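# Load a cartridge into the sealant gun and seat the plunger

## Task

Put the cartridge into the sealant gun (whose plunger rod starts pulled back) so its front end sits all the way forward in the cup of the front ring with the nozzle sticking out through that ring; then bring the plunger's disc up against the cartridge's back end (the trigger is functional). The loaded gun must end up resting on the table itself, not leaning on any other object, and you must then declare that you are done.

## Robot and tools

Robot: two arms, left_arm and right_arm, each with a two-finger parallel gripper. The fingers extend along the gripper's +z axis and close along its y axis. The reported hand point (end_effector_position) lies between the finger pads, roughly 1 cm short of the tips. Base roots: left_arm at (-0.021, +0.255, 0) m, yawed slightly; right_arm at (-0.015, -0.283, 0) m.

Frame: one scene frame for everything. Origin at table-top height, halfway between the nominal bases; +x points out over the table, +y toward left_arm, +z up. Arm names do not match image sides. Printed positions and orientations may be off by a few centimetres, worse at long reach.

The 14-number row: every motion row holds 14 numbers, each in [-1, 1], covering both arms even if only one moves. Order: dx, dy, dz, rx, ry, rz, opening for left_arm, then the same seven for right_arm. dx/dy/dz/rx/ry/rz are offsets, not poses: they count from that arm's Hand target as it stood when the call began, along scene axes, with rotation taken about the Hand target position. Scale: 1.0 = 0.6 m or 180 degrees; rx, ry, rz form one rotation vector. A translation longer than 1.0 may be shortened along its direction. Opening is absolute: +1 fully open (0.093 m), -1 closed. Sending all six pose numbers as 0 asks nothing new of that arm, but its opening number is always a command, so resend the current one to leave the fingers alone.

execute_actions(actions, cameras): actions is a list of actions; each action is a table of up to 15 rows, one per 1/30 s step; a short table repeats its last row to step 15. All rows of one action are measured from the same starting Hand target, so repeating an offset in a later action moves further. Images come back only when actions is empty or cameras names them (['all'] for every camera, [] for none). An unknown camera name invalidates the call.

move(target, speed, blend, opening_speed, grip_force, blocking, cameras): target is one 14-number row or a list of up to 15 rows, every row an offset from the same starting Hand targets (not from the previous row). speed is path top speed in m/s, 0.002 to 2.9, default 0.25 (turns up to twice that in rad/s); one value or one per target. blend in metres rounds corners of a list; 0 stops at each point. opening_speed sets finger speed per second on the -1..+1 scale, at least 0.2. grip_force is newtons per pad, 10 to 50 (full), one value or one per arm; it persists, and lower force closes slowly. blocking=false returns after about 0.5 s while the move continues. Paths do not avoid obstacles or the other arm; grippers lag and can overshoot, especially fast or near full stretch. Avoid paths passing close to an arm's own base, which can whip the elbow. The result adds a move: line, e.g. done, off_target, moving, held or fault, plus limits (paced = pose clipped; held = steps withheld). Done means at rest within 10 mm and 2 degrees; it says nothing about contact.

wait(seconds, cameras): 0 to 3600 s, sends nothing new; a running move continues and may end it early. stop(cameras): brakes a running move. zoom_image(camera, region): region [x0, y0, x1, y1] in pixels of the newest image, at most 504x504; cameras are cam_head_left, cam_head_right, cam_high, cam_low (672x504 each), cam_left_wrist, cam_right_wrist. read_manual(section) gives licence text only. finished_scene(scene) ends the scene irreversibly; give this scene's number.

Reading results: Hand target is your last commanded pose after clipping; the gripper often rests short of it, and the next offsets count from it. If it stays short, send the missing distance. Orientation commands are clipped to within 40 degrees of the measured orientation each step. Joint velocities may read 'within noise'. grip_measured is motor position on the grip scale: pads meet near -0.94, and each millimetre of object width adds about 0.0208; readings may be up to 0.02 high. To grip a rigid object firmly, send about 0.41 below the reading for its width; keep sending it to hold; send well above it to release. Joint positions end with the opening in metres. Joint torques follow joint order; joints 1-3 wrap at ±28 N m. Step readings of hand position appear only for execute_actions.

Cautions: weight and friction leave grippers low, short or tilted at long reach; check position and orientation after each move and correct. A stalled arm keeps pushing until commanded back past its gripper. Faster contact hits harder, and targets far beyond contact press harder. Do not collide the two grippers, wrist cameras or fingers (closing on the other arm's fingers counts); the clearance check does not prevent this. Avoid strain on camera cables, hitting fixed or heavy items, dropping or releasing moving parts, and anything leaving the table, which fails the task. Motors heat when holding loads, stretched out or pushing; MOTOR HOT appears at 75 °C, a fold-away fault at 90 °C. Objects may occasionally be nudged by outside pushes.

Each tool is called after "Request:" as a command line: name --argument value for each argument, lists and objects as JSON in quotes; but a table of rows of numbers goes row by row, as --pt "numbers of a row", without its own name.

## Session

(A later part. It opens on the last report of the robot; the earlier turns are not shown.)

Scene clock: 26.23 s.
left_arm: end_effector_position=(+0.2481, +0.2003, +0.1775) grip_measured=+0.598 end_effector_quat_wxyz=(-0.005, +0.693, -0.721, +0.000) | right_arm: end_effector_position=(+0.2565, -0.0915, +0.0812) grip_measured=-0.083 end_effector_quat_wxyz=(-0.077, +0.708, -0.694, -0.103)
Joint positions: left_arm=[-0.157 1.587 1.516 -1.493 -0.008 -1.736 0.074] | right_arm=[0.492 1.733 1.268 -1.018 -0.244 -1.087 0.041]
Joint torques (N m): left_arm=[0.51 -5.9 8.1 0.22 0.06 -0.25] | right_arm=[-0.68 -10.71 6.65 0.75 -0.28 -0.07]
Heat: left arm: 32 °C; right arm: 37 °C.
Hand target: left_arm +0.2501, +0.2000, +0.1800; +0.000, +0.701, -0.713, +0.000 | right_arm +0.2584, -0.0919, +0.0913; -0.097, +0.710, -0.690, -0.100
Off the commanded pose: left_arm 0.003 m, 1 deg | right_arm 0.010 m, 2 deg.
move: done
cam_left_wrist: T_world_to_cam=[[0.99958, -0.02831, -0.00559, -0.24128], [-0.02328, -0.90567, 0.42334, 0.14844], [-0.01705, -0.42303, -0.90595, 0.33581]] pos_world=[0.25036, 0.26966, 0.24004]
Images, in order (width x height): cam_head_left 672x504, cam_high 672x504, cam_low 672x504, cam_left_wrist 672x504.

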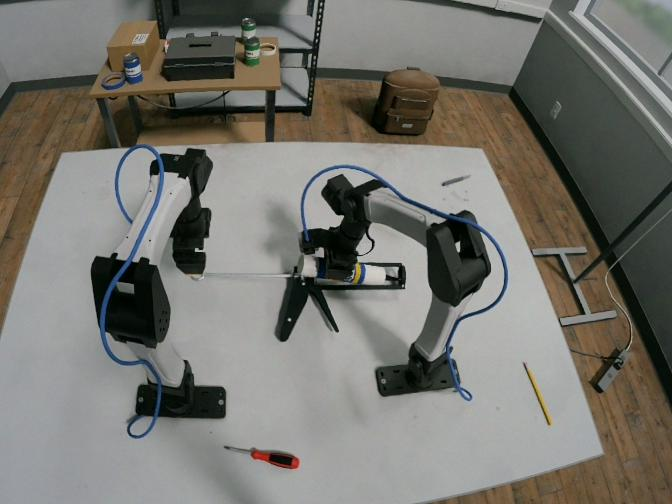

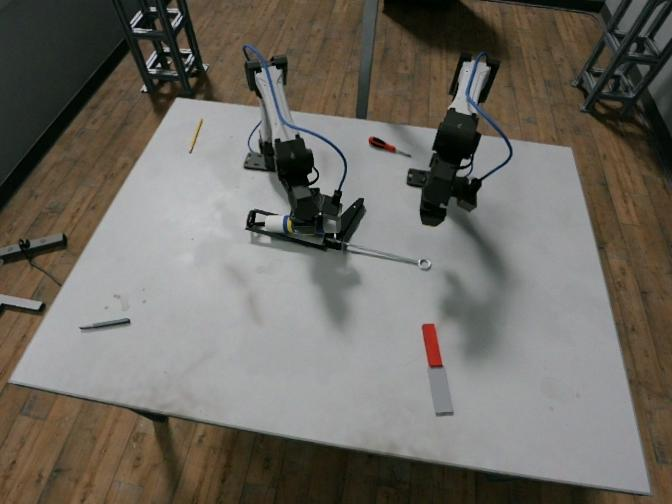

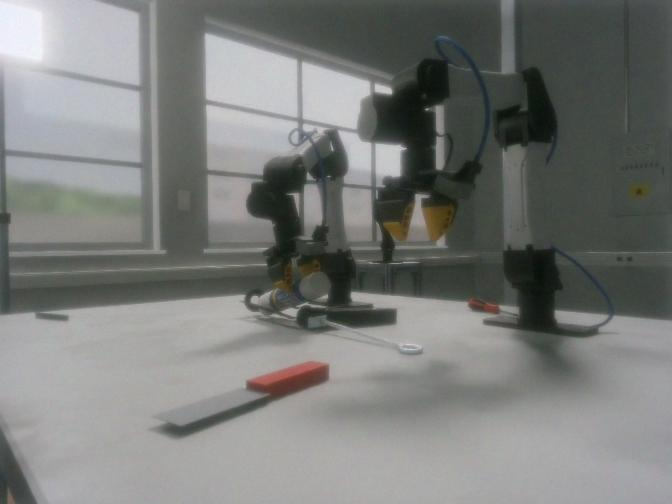

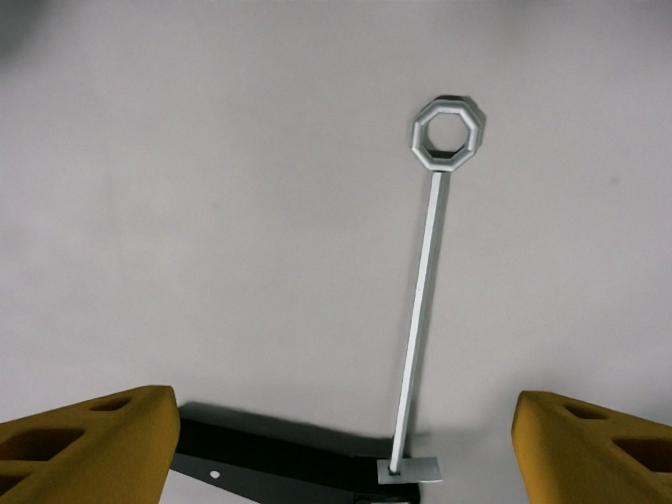

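Request:
move --pt "0 0 0 0 0 0 0.6 0 0.05 0.002 0 0 0 -0.3" --pt "0 0 0 0 0 0 0.6 0.0042 0.0258 0.0478 0 0 -0.0083 -0.3" --speed '[0.15, 0.15]' --cameras '["cam_low", "cam_high", "cam_head_left", "cam_left_wrist"]'

Request:
zoom_image --camera "cam_high" --region '[230, 195, 300, 245]'

Request:
zoom_image --camera "cam_head_left" --region '[360, 250, 430, 300]'

Request:
zoom_image --camera "cam_low" --region '[235, 270, 305, 320]'

Scene clock: 29.50 s.
left_arm: end_effector_position=(+0.2481, +0.2003, +0.1775) grip_measured=+0.598 end_effector_quat_wxyz=(-0.005, +0.693, -0.721, +0.000) | right_arm: end_effector_position=(+0.2533, -0.0800, +0.0984) grip_measured=-0.083 end_effector_quat_wxyz=(-0.070, +0.701, -0.702, -0.104)
Joint positions: left_arm=[-0.157 1.587 1.516 -1.493 -0.008 -1.736 0.074] | right_arm=[0.53 1.739 1.345 -1.092 -0.238 -1.03 0.041]
Joint torques (N m): left_arm=[0.51 -5.89 8.1 0.23 0.06 -0.26] | right_arm=[-0.49 -10.55 11.12 0.47 -0.25 0.03]
Heat: left arm: 32 °C; right arm: 37 °C.
Hand target: left_arm +0.2501, +0.2000, +0.1800; +0.000, +0.701, -0.713, +0.000 | right_arm +0.2608, -0.0764, +0.1200; -0.098, +0.701, -0.699, -0.099
Off the commanded pose: left_arm 0.003 m, 1 deg | right_arm 0.023 m, 3 deg.
move: off_target (right_arm)
cam_left_wrist: T_world_to_cam=[[0.99958, -0.02831, -0.00559, -0.24128], [-0.02328, -0.90567, 0.42334, 0.14844], [-0.01705, -0.42303, -0.90595, 0.33581]] pos_world=[0.25036, 0.26966, 0.24004]
Images, in order (width x height): cam_head_left 672x504, cam_high 672x504, cam_low 672x504, cam_left_wrist 672x504.

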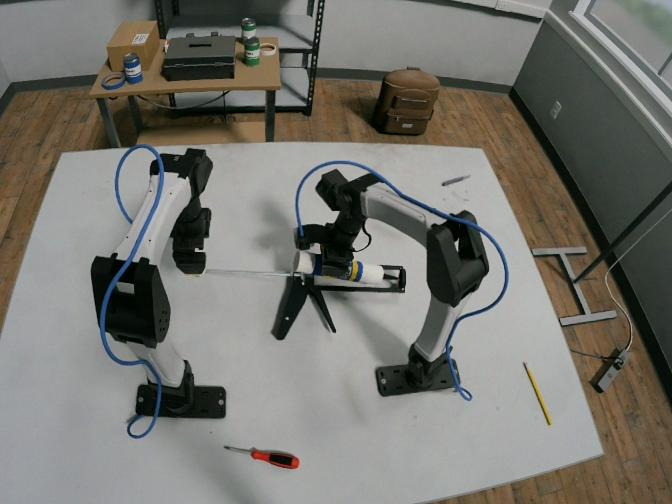

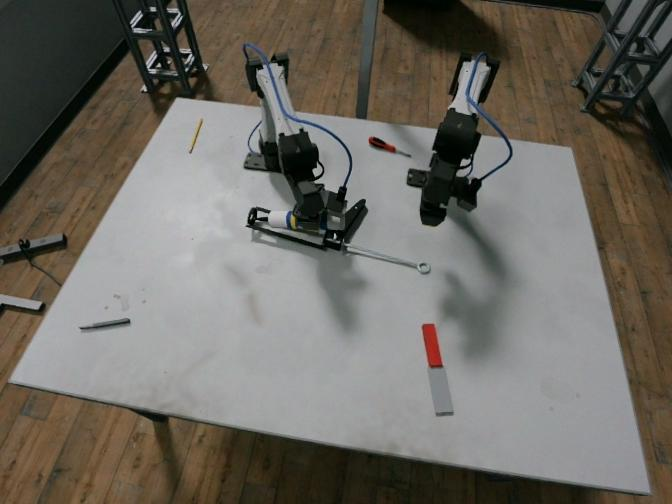

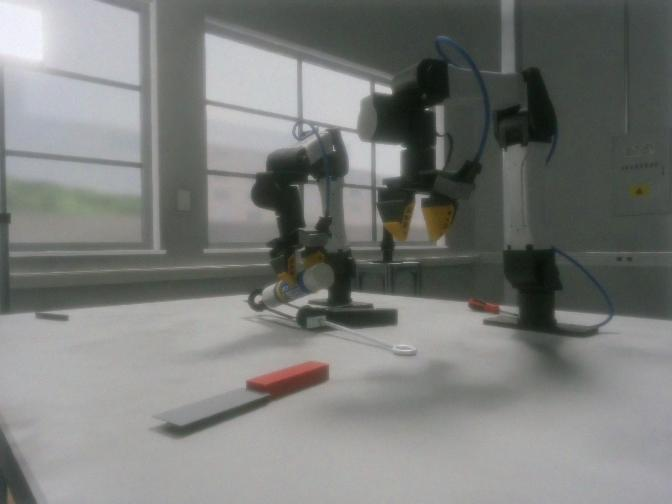

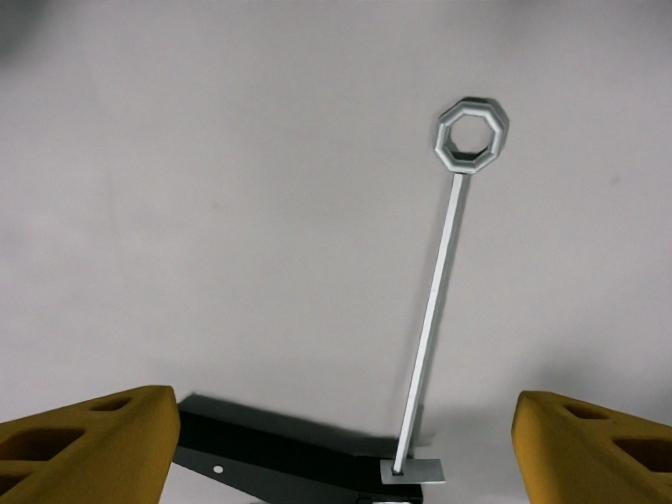

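Scaled by 7.200 from the camera's image (finer frame: 960x720).

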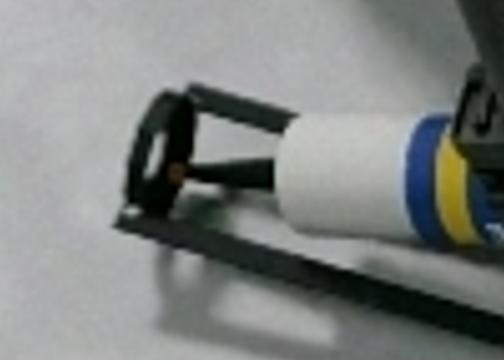

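Scaled by 7.200 from the camera's image (finer frame: 960x720).

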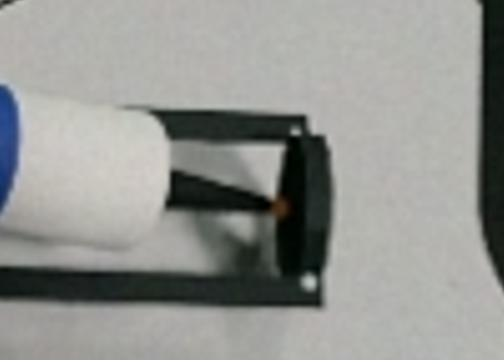

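Scaled by 7.200 from the camera's image (finer frame: 960x720).

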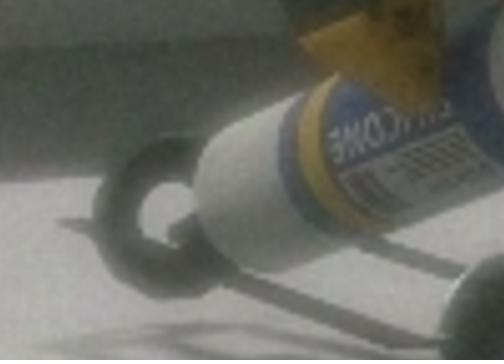

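Request:
move --target '[0,0,0,0,0,0,0.6, -0.0025, -0.0333, -0.008, 0, 0, 0, -0.3]' --speed 0.1 --cameras '["cam_low", "cam_high", "cam_head_left"]'

Request:
zoom_image --camera "cam_high" --region '[230, 195, 300, 245]'

Request:
zoom_image --camera "cam_head_left" --region '[360, 250, 430, 300]'

Request:
zoom_image --camera "cam_low" --region '[235, 270, 305, 320]'

Scene clock: 30.90 s.
left_arm: end_effector_position=(+0.2481, +0.2003, +0.1775) grip_measured=+0.598 end_effector_quat_wxyz=(-0.005, +0.693, -0.721, +0.000) | right_arm: end_effector_position=(+0.2618, -0.0933, +0.1069) grip_measured=-0.083 end_effector_quat_wxyz=(-0.088, +0.699, -0.703, -0.101)
Joint positions: left_arm=[-0.157 1.587 1.516 -1.493 -0.008 -1.736 0.074] | right_arm=[0.479 1.708 1.34 -1.092 -0.245 -1.073 0.041]
Joint torques (N m): left_arm=[0.51 -5.89 8.09 0.23 0.06 -0.25] | right_arm=[-0.77 -10.58 6.54 0.61 -0.26 -0.08]
Heat: left arm: 32 °C; right arm: 37 °C.
Hand target: left_arm +0.2501, +0.2000, +0.1800; +0.000, +0.701, -0.713, +0.000 | right_arm +0.2594, -0.0965, +0.1152; -0.098, +0.701, -0.699, -0.099
Off the commanded pose: left_arm 0.003 m, 1 deg | right_arm 0.009 m, 1 deg.
move: done
Images, in order (width x height): cam_head_left 672x504, cam_high 672x504, cam_low 672x504.

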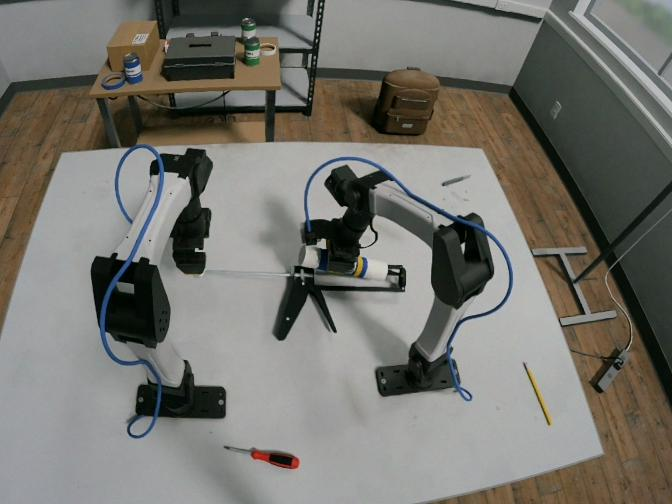

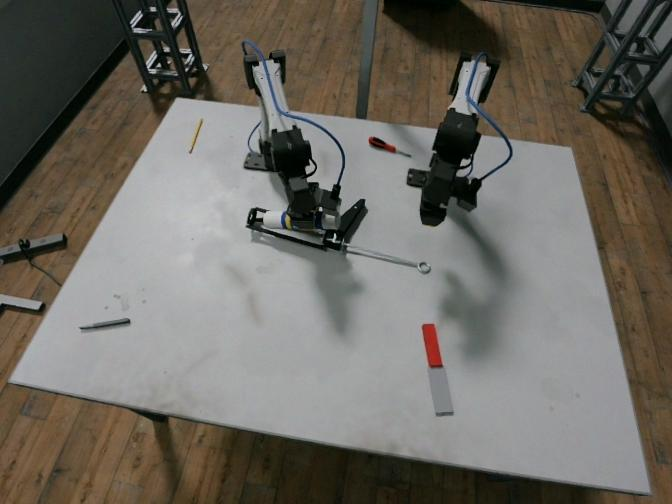

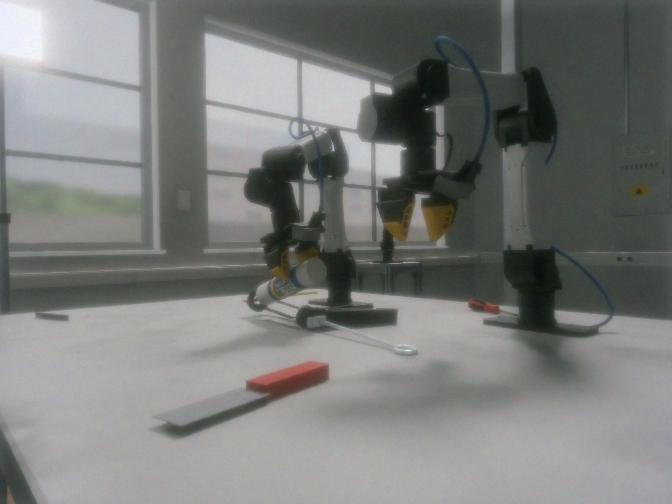

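Scaled by 7.200 from the camera's image (finer frame: 960x720).

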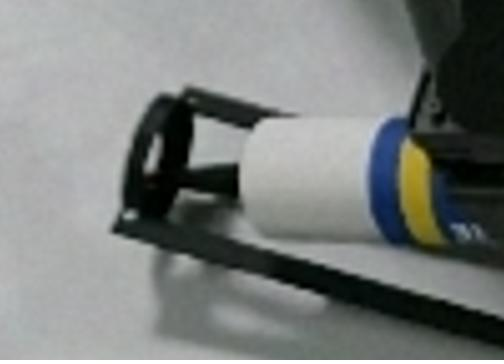

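Scaled by 7.200 from the camera's image (finer frame: 960x720).

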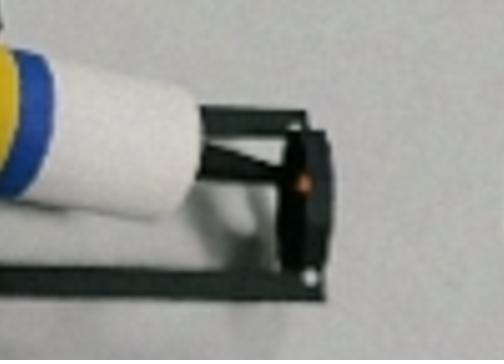

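Scaled by 7.200 from the camera's image (finer frame: 960x720).

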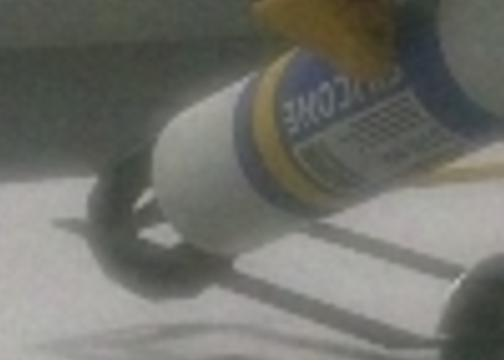

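Request:
move --target '[0,0,0,0,0,0,0.6, -0.0142, -0.04, -0.0133, 0, 0, 0, -0.3]' --speed 0.1 --cameras '["cam_low", "cam_high", "cam_head_left"]'

Request:
zoom_image --camera "cam_high" --region '[230, 195, 300, 245]'

Request:
zoom_image --camera "cam_head_left" --region '[360, 250, 430, 300]'

Request:
zoom_image --camera "cam_low" --region '[235, 270, 305, 320]'

Scene clock: 32.13 s.
left_arm: end_effector_position=(+0.2481, +0.2003, +0.1775) grip_measured=+0.598 end_effector_quat_wxyz=(-0.005, +0.693, -0.721, +0.000) | right_arm: end_effector_position=(+0.2522, -0.1155, +0.0996) grip_measured=-0.083 end_effector_quat_wxyz=(-0.090, +0.699, -0.701, -0.106)
Joint positions: left_arm=[-0.157 1.587 1.516 -1.493 -0.008 -1.736 0.074] | right_arm=[0.422 1.649 1.243 -1.07 -0.262 -1.134 0.041]
Joint torques (N m): left_arm=[0.51 -5.9 8.09 0.23 0.06 -0.25] | right_arm=[-0.87 -9.92 6.52 0.6 -0.18 -0.1]
Heat: left arm: 32 °C; right arm: 37 °C.
Hand target: left_arm +0.2501, +0.2000, +0.1800; +0.000, +0.701, -0.713, +0.000 | right_arm +0.2509, -0.1205, +0.1072; -0.098, +0.701, -0.699, -0.099
Off the commanded pose: left_arm 0.003 m, 1 deg | right_arm 0.009 m, 1 deg.
move: done
Images, in order (width x height): cam_head_left 672x504, cam_high 672x504, cam_low 672x504.

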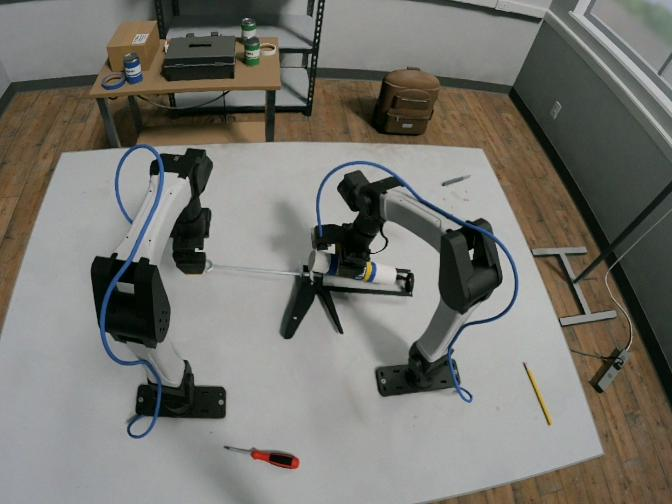

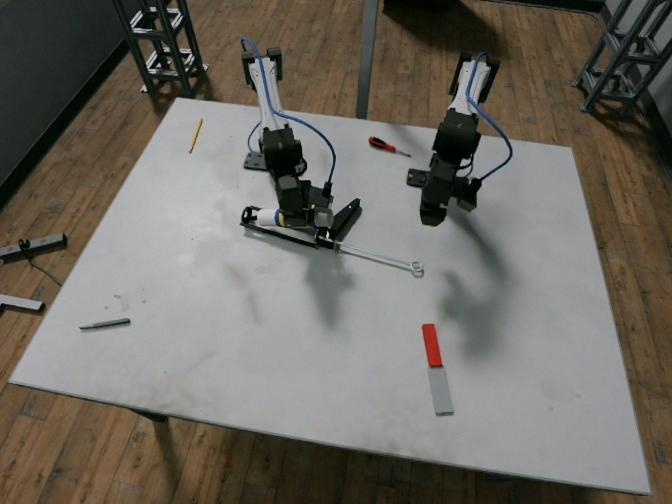

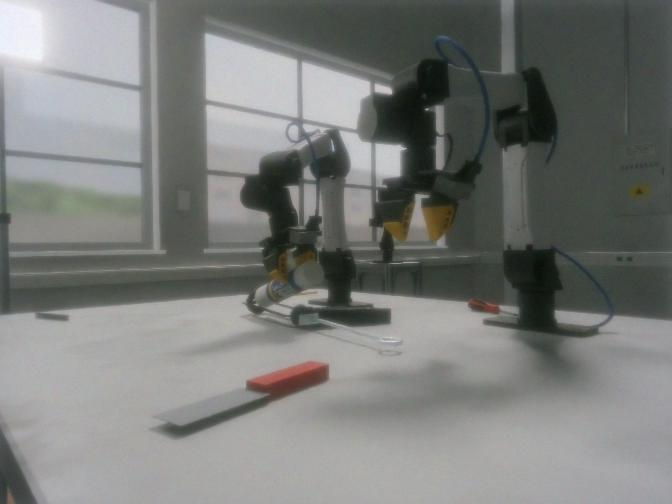

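Scaled by 7.200 from the camera's image (finer frame: 960x720).

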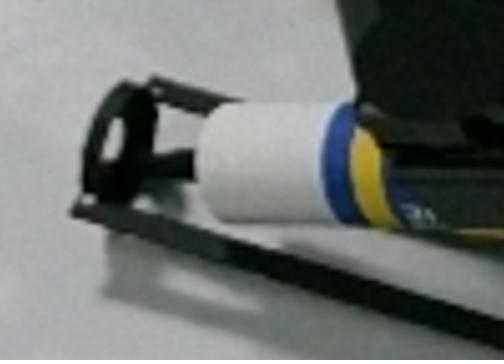

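Scaled by 7.200 from the camera's image (finer frame: 960x720).

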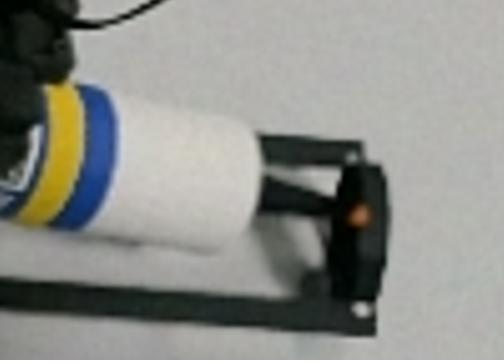

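Scaled by 7.200 from the camera's image (finer frame: 960x720).

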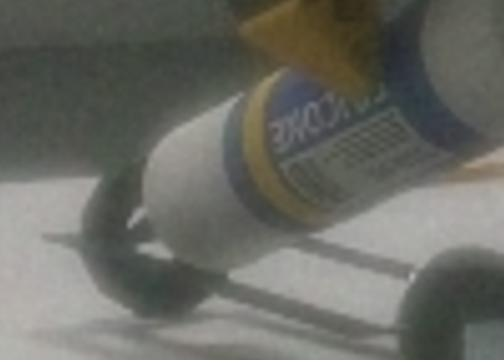

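Request:
move --target '[0,0,0,0,0,0,0.6, -0.012, 0.04, 0.004, 0, 0, -0.02, -0.3]' --speed 0.12 --cameras '["cam_low", "cam_high", "cam_head_left", "cam_left_wrist"]'

Request:
zoom_image --camera "cam_high" --region '[225, 190, 295, 240]'

Request:
zoom_image --camera "cam_head_left" --region '[360, 250, 430, 300]'

Scene clock: 33.77 s.
left_arm: end_effector_position=(+0.2481, +0.2003, +0.1775) grip_measured=+0.598 end_effector_quat_wxyz=(-0.005, +0.693, -0.721, +0.000) | right_arm: end_effector_position=(+0.2442, -0.0971, +0.1011) grip_measured=-0.083 end_effector_quat_wxyz=(-0.087, +0.681, -0.720, -0.102)
Joint positions: left_arm=[-0.157 1.587 1.516 -1.493 -0.008 -1.736 0.074] | right_arm=[0.495 1.642 1.243 -1.054 -0.243 -1.006 0.041]
Joint torques (N m): left_arm=[0.53 -5.89 8.1 0.22 0.06 -0.25] | right_arm=[0.4 -9.83 6.71 0.77 -0.15 0.16]
Heat: left arm: 32 °C; right arm: 37 °C.
Hand target: left_arm +0.2501, +0.2000, +0.1800; +0.000, +0.701, -0.713, +0.000 | right_arm +0.2436, -0.0965, +0.1096; -0.101, +0.679, -0.721, -0.096
Off the commanded pose: left_arm 0.003 m, 1 deg | right_arm 0.009 m, 2 deg.
move: done
cam_left_wrist: T_world_to_cam=[[0.99958, -0.02831, -0.00559, -0.24128], [-0.02328, -0.90567, 0.42334, 0.14844], [-0.01705, -0.42303, -0.90595, 0.33581]] pos_world=[0.25036, 0.26966, 0.24004]
Images, in order (width x height): cam_head_left 672x504, cam_high 672x504, cam_low 672x504, cam_left_wrist 672x504.

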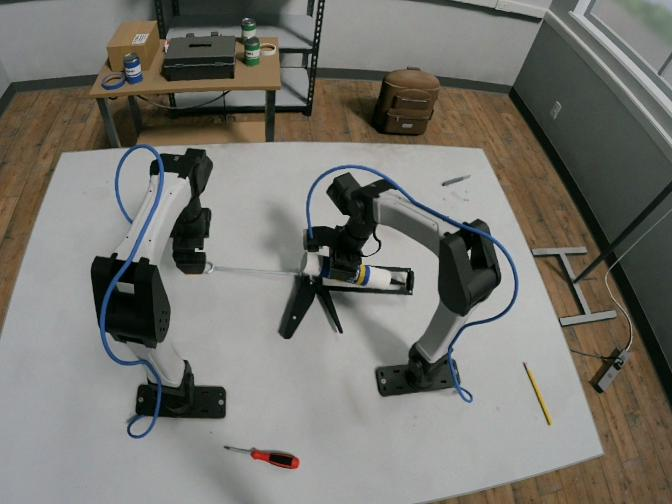

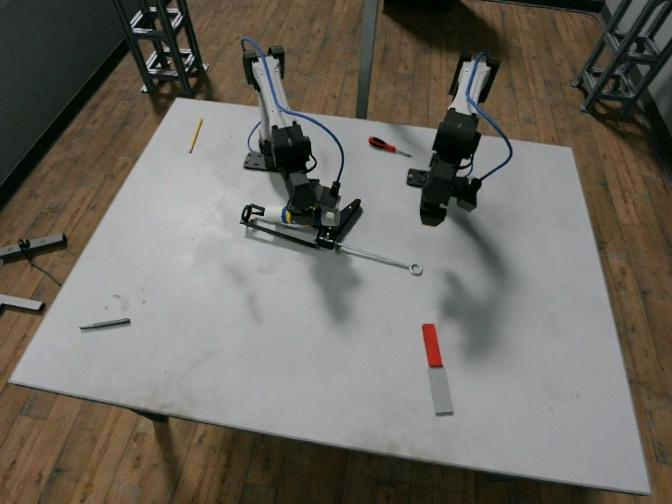

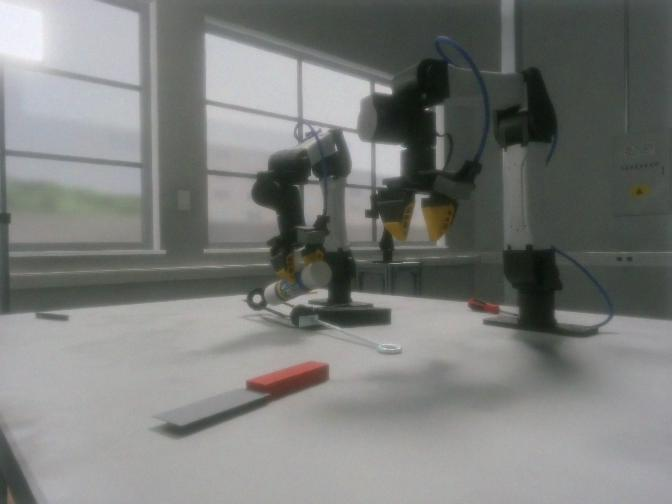

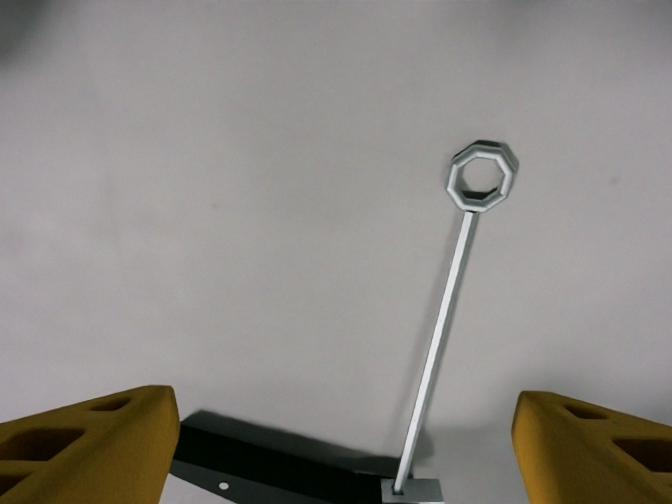

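Scaled by 7.200 from the camera's image (finer frame: 960x720).

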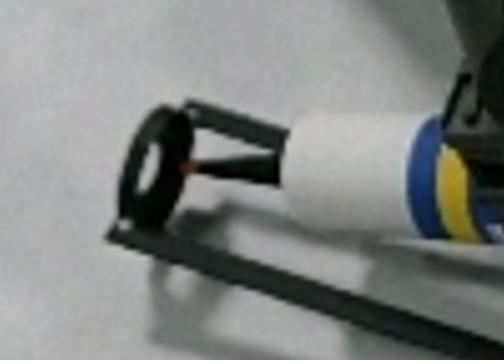

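Scaled by 7.200 from the camera's image (finer frame: 960x720).

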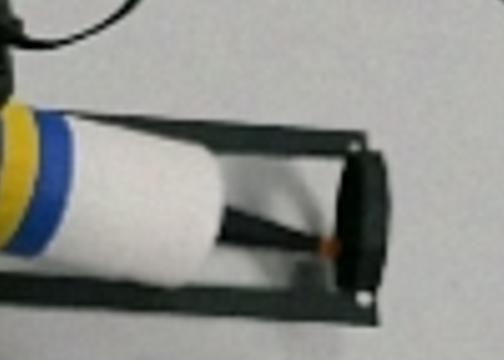

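Request:
move --pt "0.0917 -0.1667 -0.19 0 0 -0.0556 0.3 0.022 -0.003 0.018 0 0 -0.0089 -0.3" --pt "0.0917 -0.1667 -0.2767 0 0 -0.0556 0.3 0.022 -0.003 0.0123 0 0 -0.0089 -0.3" --pt "0.0917 -0.1667 -0.2767 0 0 -0.0556 -1 0.022 -0.003 0.0123 0 0 -0.0089 -0.3" --speed '[0.35,0.15,0.1]' --blend '[0.01,0,0]' --opening_speed 1.5 --cameras '["cam_low", "cam_high", "cam_head_left", "cam_left_wrist"]'

Request:
zoom_image --camera "cam_high" --region '[225, 190, 295, 240]'

Request:
zoom_image --camera "cam_head_left" --region '[360, 250, 430, 300]'

Scene clock: 37.43 s.
left_arm: end_effector_position=(+0.3094, +0.0998, +0.0223) grip_measured=-0.983 end_effector_quat_wxyz=(+0.007, -0.635, +0.773, -0.009) | right_arm: end_effector_position=(+0.2487, -0.0992, +0.1074) grip_measured=-0.083 end_effector_quat_wxyz=(-0.090, +0.673, -0.727, -0.101)
Joint positions: left_arm=[-0.393 1.977 1.367 -0.937 -0.005 -1.815 0] | right_arm=[0.483 1.642 1.268 -1.071 -0.242 -0.996 0.041]
Joint torques (N m): left_arm=[-0.12 -9.44 4.67 0.46 0.02 -0.15] | right_arm=[-0.51 -7.04 10.61 0.69 -0.1 0.13]
Heat: left arm: 32 °C; right arm: 38 °C.
Hand target: left_arm +0.3050, +0.0999, +0.0139; +0.000, -0.636, +0.772, +0.000 | right_arm +0.2569, -0.0983, +0.1170; -0.103, +0.669, -0.730, -0.094
Off the commanded pose: left_arm 0.009 m, 1 deg | right_arm 0.013 m, 2 deg.
move: off_target (right_arm)
cam_left_wrist: T_world_to_cam=[[0.98286, -0.18411, 0.00963, -0.28596], [-0.17025, -0.88636, 0.43056, 0.16795], [-0.07073, -0.42481, -0.90251, 0.17043]] pos_world=[0.32171, 0.16862, 0.08426]
Images, in order (width x height): cam_head_left 672x504, cam_high 672x504, cam_low 672x504, cam_left_wrist 672x504.

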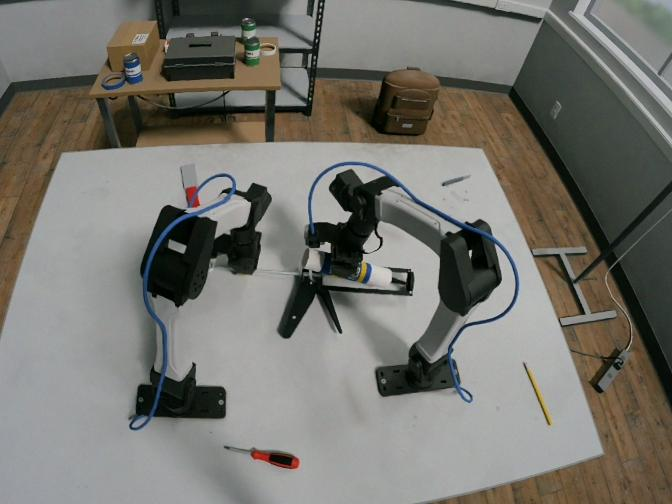

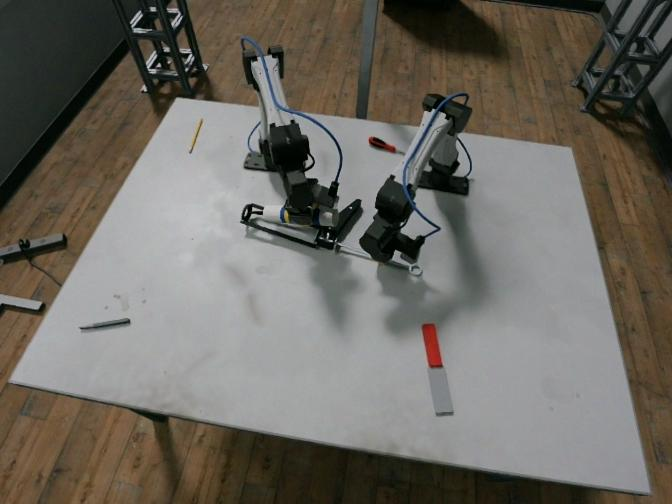

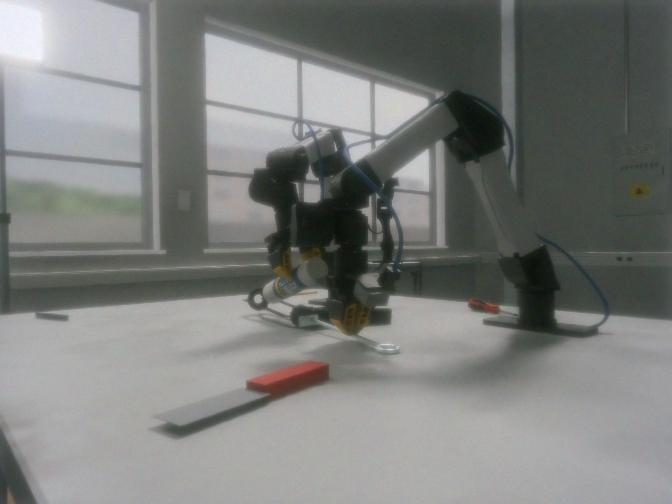

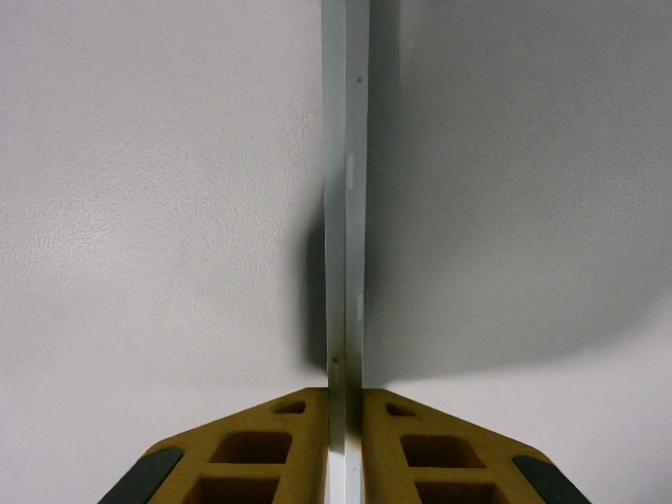

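Scaled by 7.200 from the camera's image (finer frame: 960x720).

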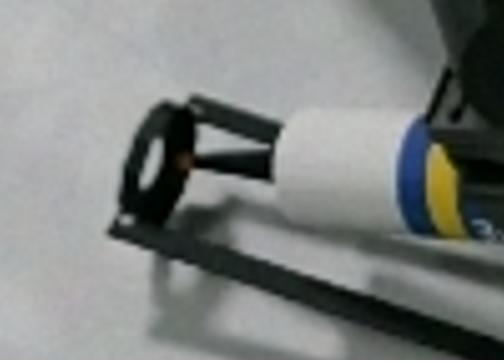

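Scaled by 7.200 from the camera's image (finer frame: 960x720).

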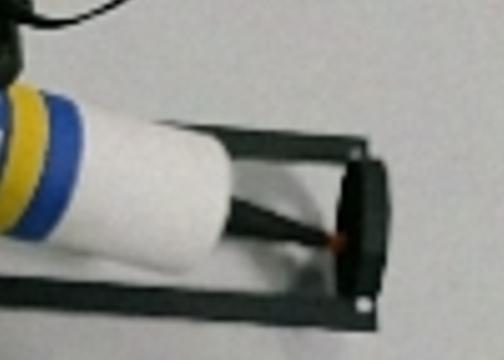

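Request:
move --target '[0,0,0,0,0,0,-1, -0.0097, -0.0338, -0.0025, 0, 0, 0, -0.3]' --speed 0.1 --cameras '["cam_low", "cam_high", "cam_head_left"]'

Request:
zoom_image --camera "cam_high" --region '[225, 190, 295, 240]'

Request:
zoom_image --camera "cam_head_left" --region '[360, 250, 430, 300]'

Request:
zoom_image --camera "cam_low" --region '[235, 270, 305, 320]'

Scene clock: 38.70 s.
left_arm: end_effector_position=(+0.3094, +0.0998, +0.0223) grip_measured=-0.983 end_effector_quat_wxyz=(+0.007, -0.635, +0.773, -0.009) | right_arm: end_effector_position=(+0.2532, -0.1161, +0.1065) grip_measured=-0.083 end_effector_quat_wxyz=(+0.092, -0.667, +0.733, +0.097)
Joint positions: left_arm=[-0.393 1.977 1.367 -0.937 -0.005 -1.815 0] | right_arm=[0.429 1.628 1.25 -1.075 -0.242 -1.033 0.041]
Joint torques (N m): left_arm=[-0.12 -9.47 4.67 0.46 0.02 -0.16] | right_arm=[-0.49 -9.78 7.01 0.68 -0.21 0.01]
Heat: left arm: 32 °C; right arm: 38 °C.
Hand target: left_arm +0.3050, +0.0999, +0.0139; +0.000, -0.636, +0.772, +0.000 | right_arm +0.2510, -0.1185, +0.1156; +0.103, -0.669, +0.730, +0.094
Off the commanded pose: left_arm 0.009 m, 1 deg | right_arm 0.010 m, 1 deg.
move: done
Images, in order (width x height): cam_head_left 672x504, cam_high 672x504, cam_low 672x504.

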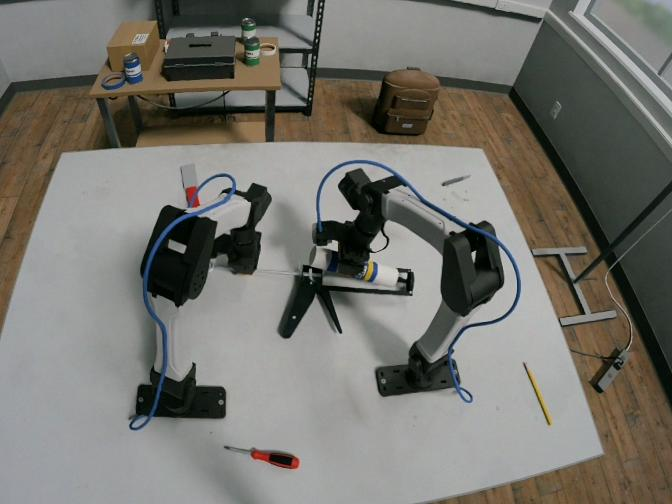

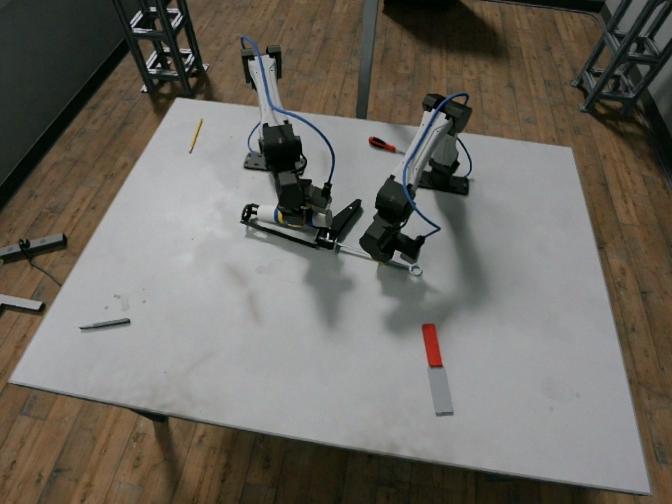

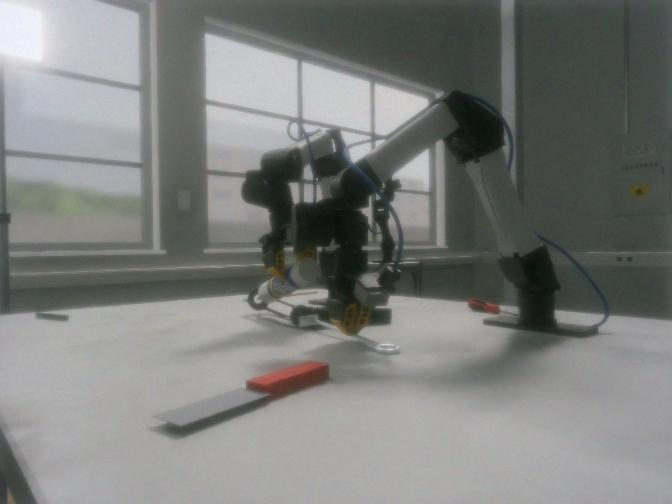

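Scaled by 7.200 from the camera's image (finer frame: 960x720).

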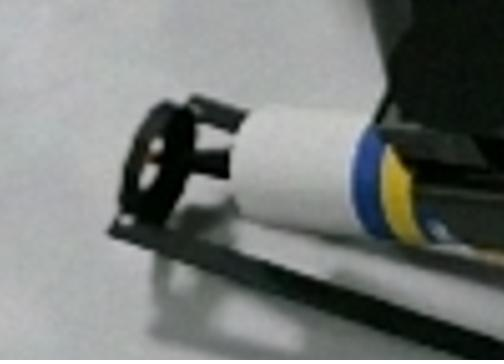

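Scaled by 7.200 from the camera's image (finer frame: 960x720).

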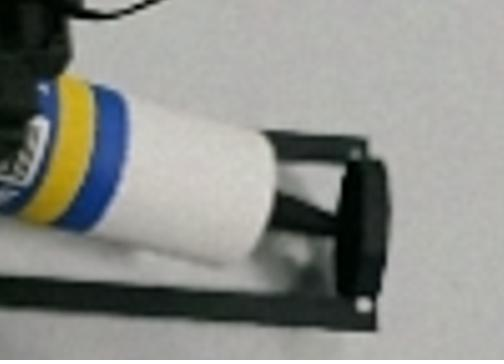

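Scaled by 7.200 from the camera's image (finer frame: 960x720).

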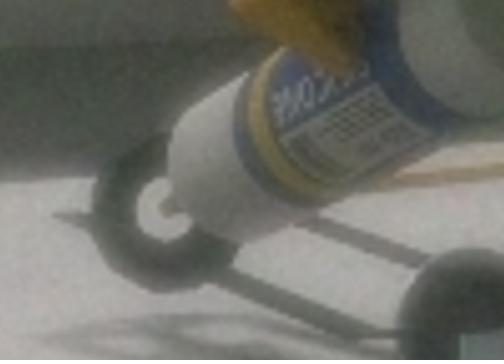

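Request:
move --target '[0,0,0,0,0,0,-1, -0.005, -0.055, -0.0195, 0, 0, 0, -0.3]' --speed 0.12 --cameras '["cam_low", "cam_high", "cam_head_left"]'

Request:
zoom_image --camera "cam_high" --region '[225, 190, 295, 240]'

Request:
zoom_image --camera "cam_head_left" --region '[360, 250, 430, 300]'

Request:
zoom_image --camera "cam_low" --region '[235, 270, 305, 320]'

Scene clock: 40.07 s.
left_arm: end_effector_position=(+0.3098, +0.0996, +0.0224) grip_measured=-0.983 end_effector_quat_wxyz=(+0.007, -0.635, +0.773, -0.010) | right_arm: end_effector_position=(+0.2482, -0.1521, +0.0953) grip_measured=-0.083 end_effector_quat_wxyz=(+0.085, -0.667, +0.734, +0.094)
Joint positions: left_arm=[-0.393 1.977 1.367 -0.936 -0.005 -1.815 0] | right_arm=[0.324 1.583 1.162 -1.068 -0.242 -1.142 0.041]
Joint torques (N m): left_arm=[-0.13 -9.48 4.68 0.44 0.03 -0.15] | right_arm=[-0.55 -9.16 6.9 0.67 -0.37 -0.05]
Heat: left arm: 32 °C; right arm: 38 °C.
Hand target: left_arm +0.3049, +0.0999, +0.0139; +0.000, -0.636, +0.772, +0.000 | right_arm +0.2480, -0.1515, +0.1038; +0.103, -0.669, +0.730, +0.094
Off the commanded pose: left_arm 0.010 m, 1 deg | right_arm 0.009 m, 2 deg.
move: done
Images, in order (width x height): cam_head_left 672x504, cam_high 672x504, cam_low 672x504.

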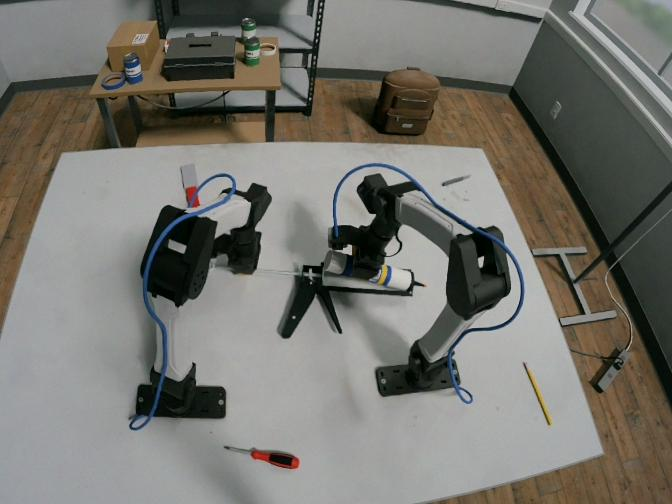

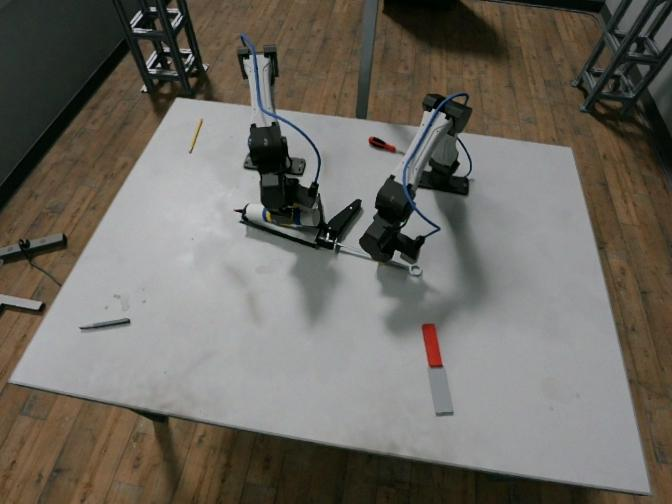

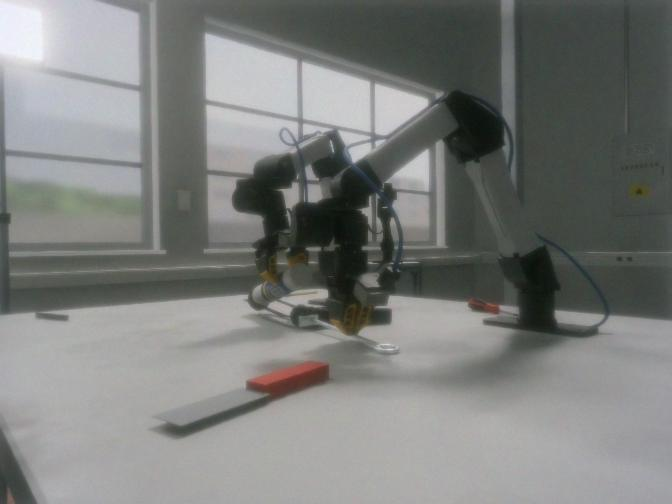

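Scaled by 7.200 from the camera's image (finer frame: 960x720).

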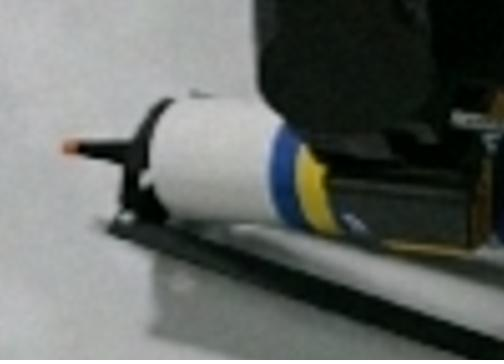

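Scaled by 7.200 from the camera's image (finer frame: 960x720).

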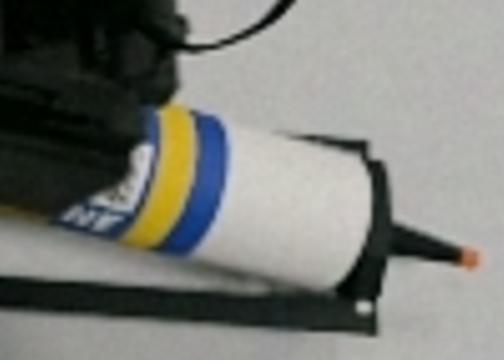

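Scaled by 7.200 from the camera's image (finer frame: 960x720).

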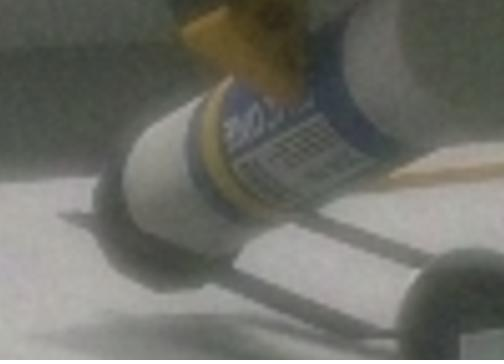

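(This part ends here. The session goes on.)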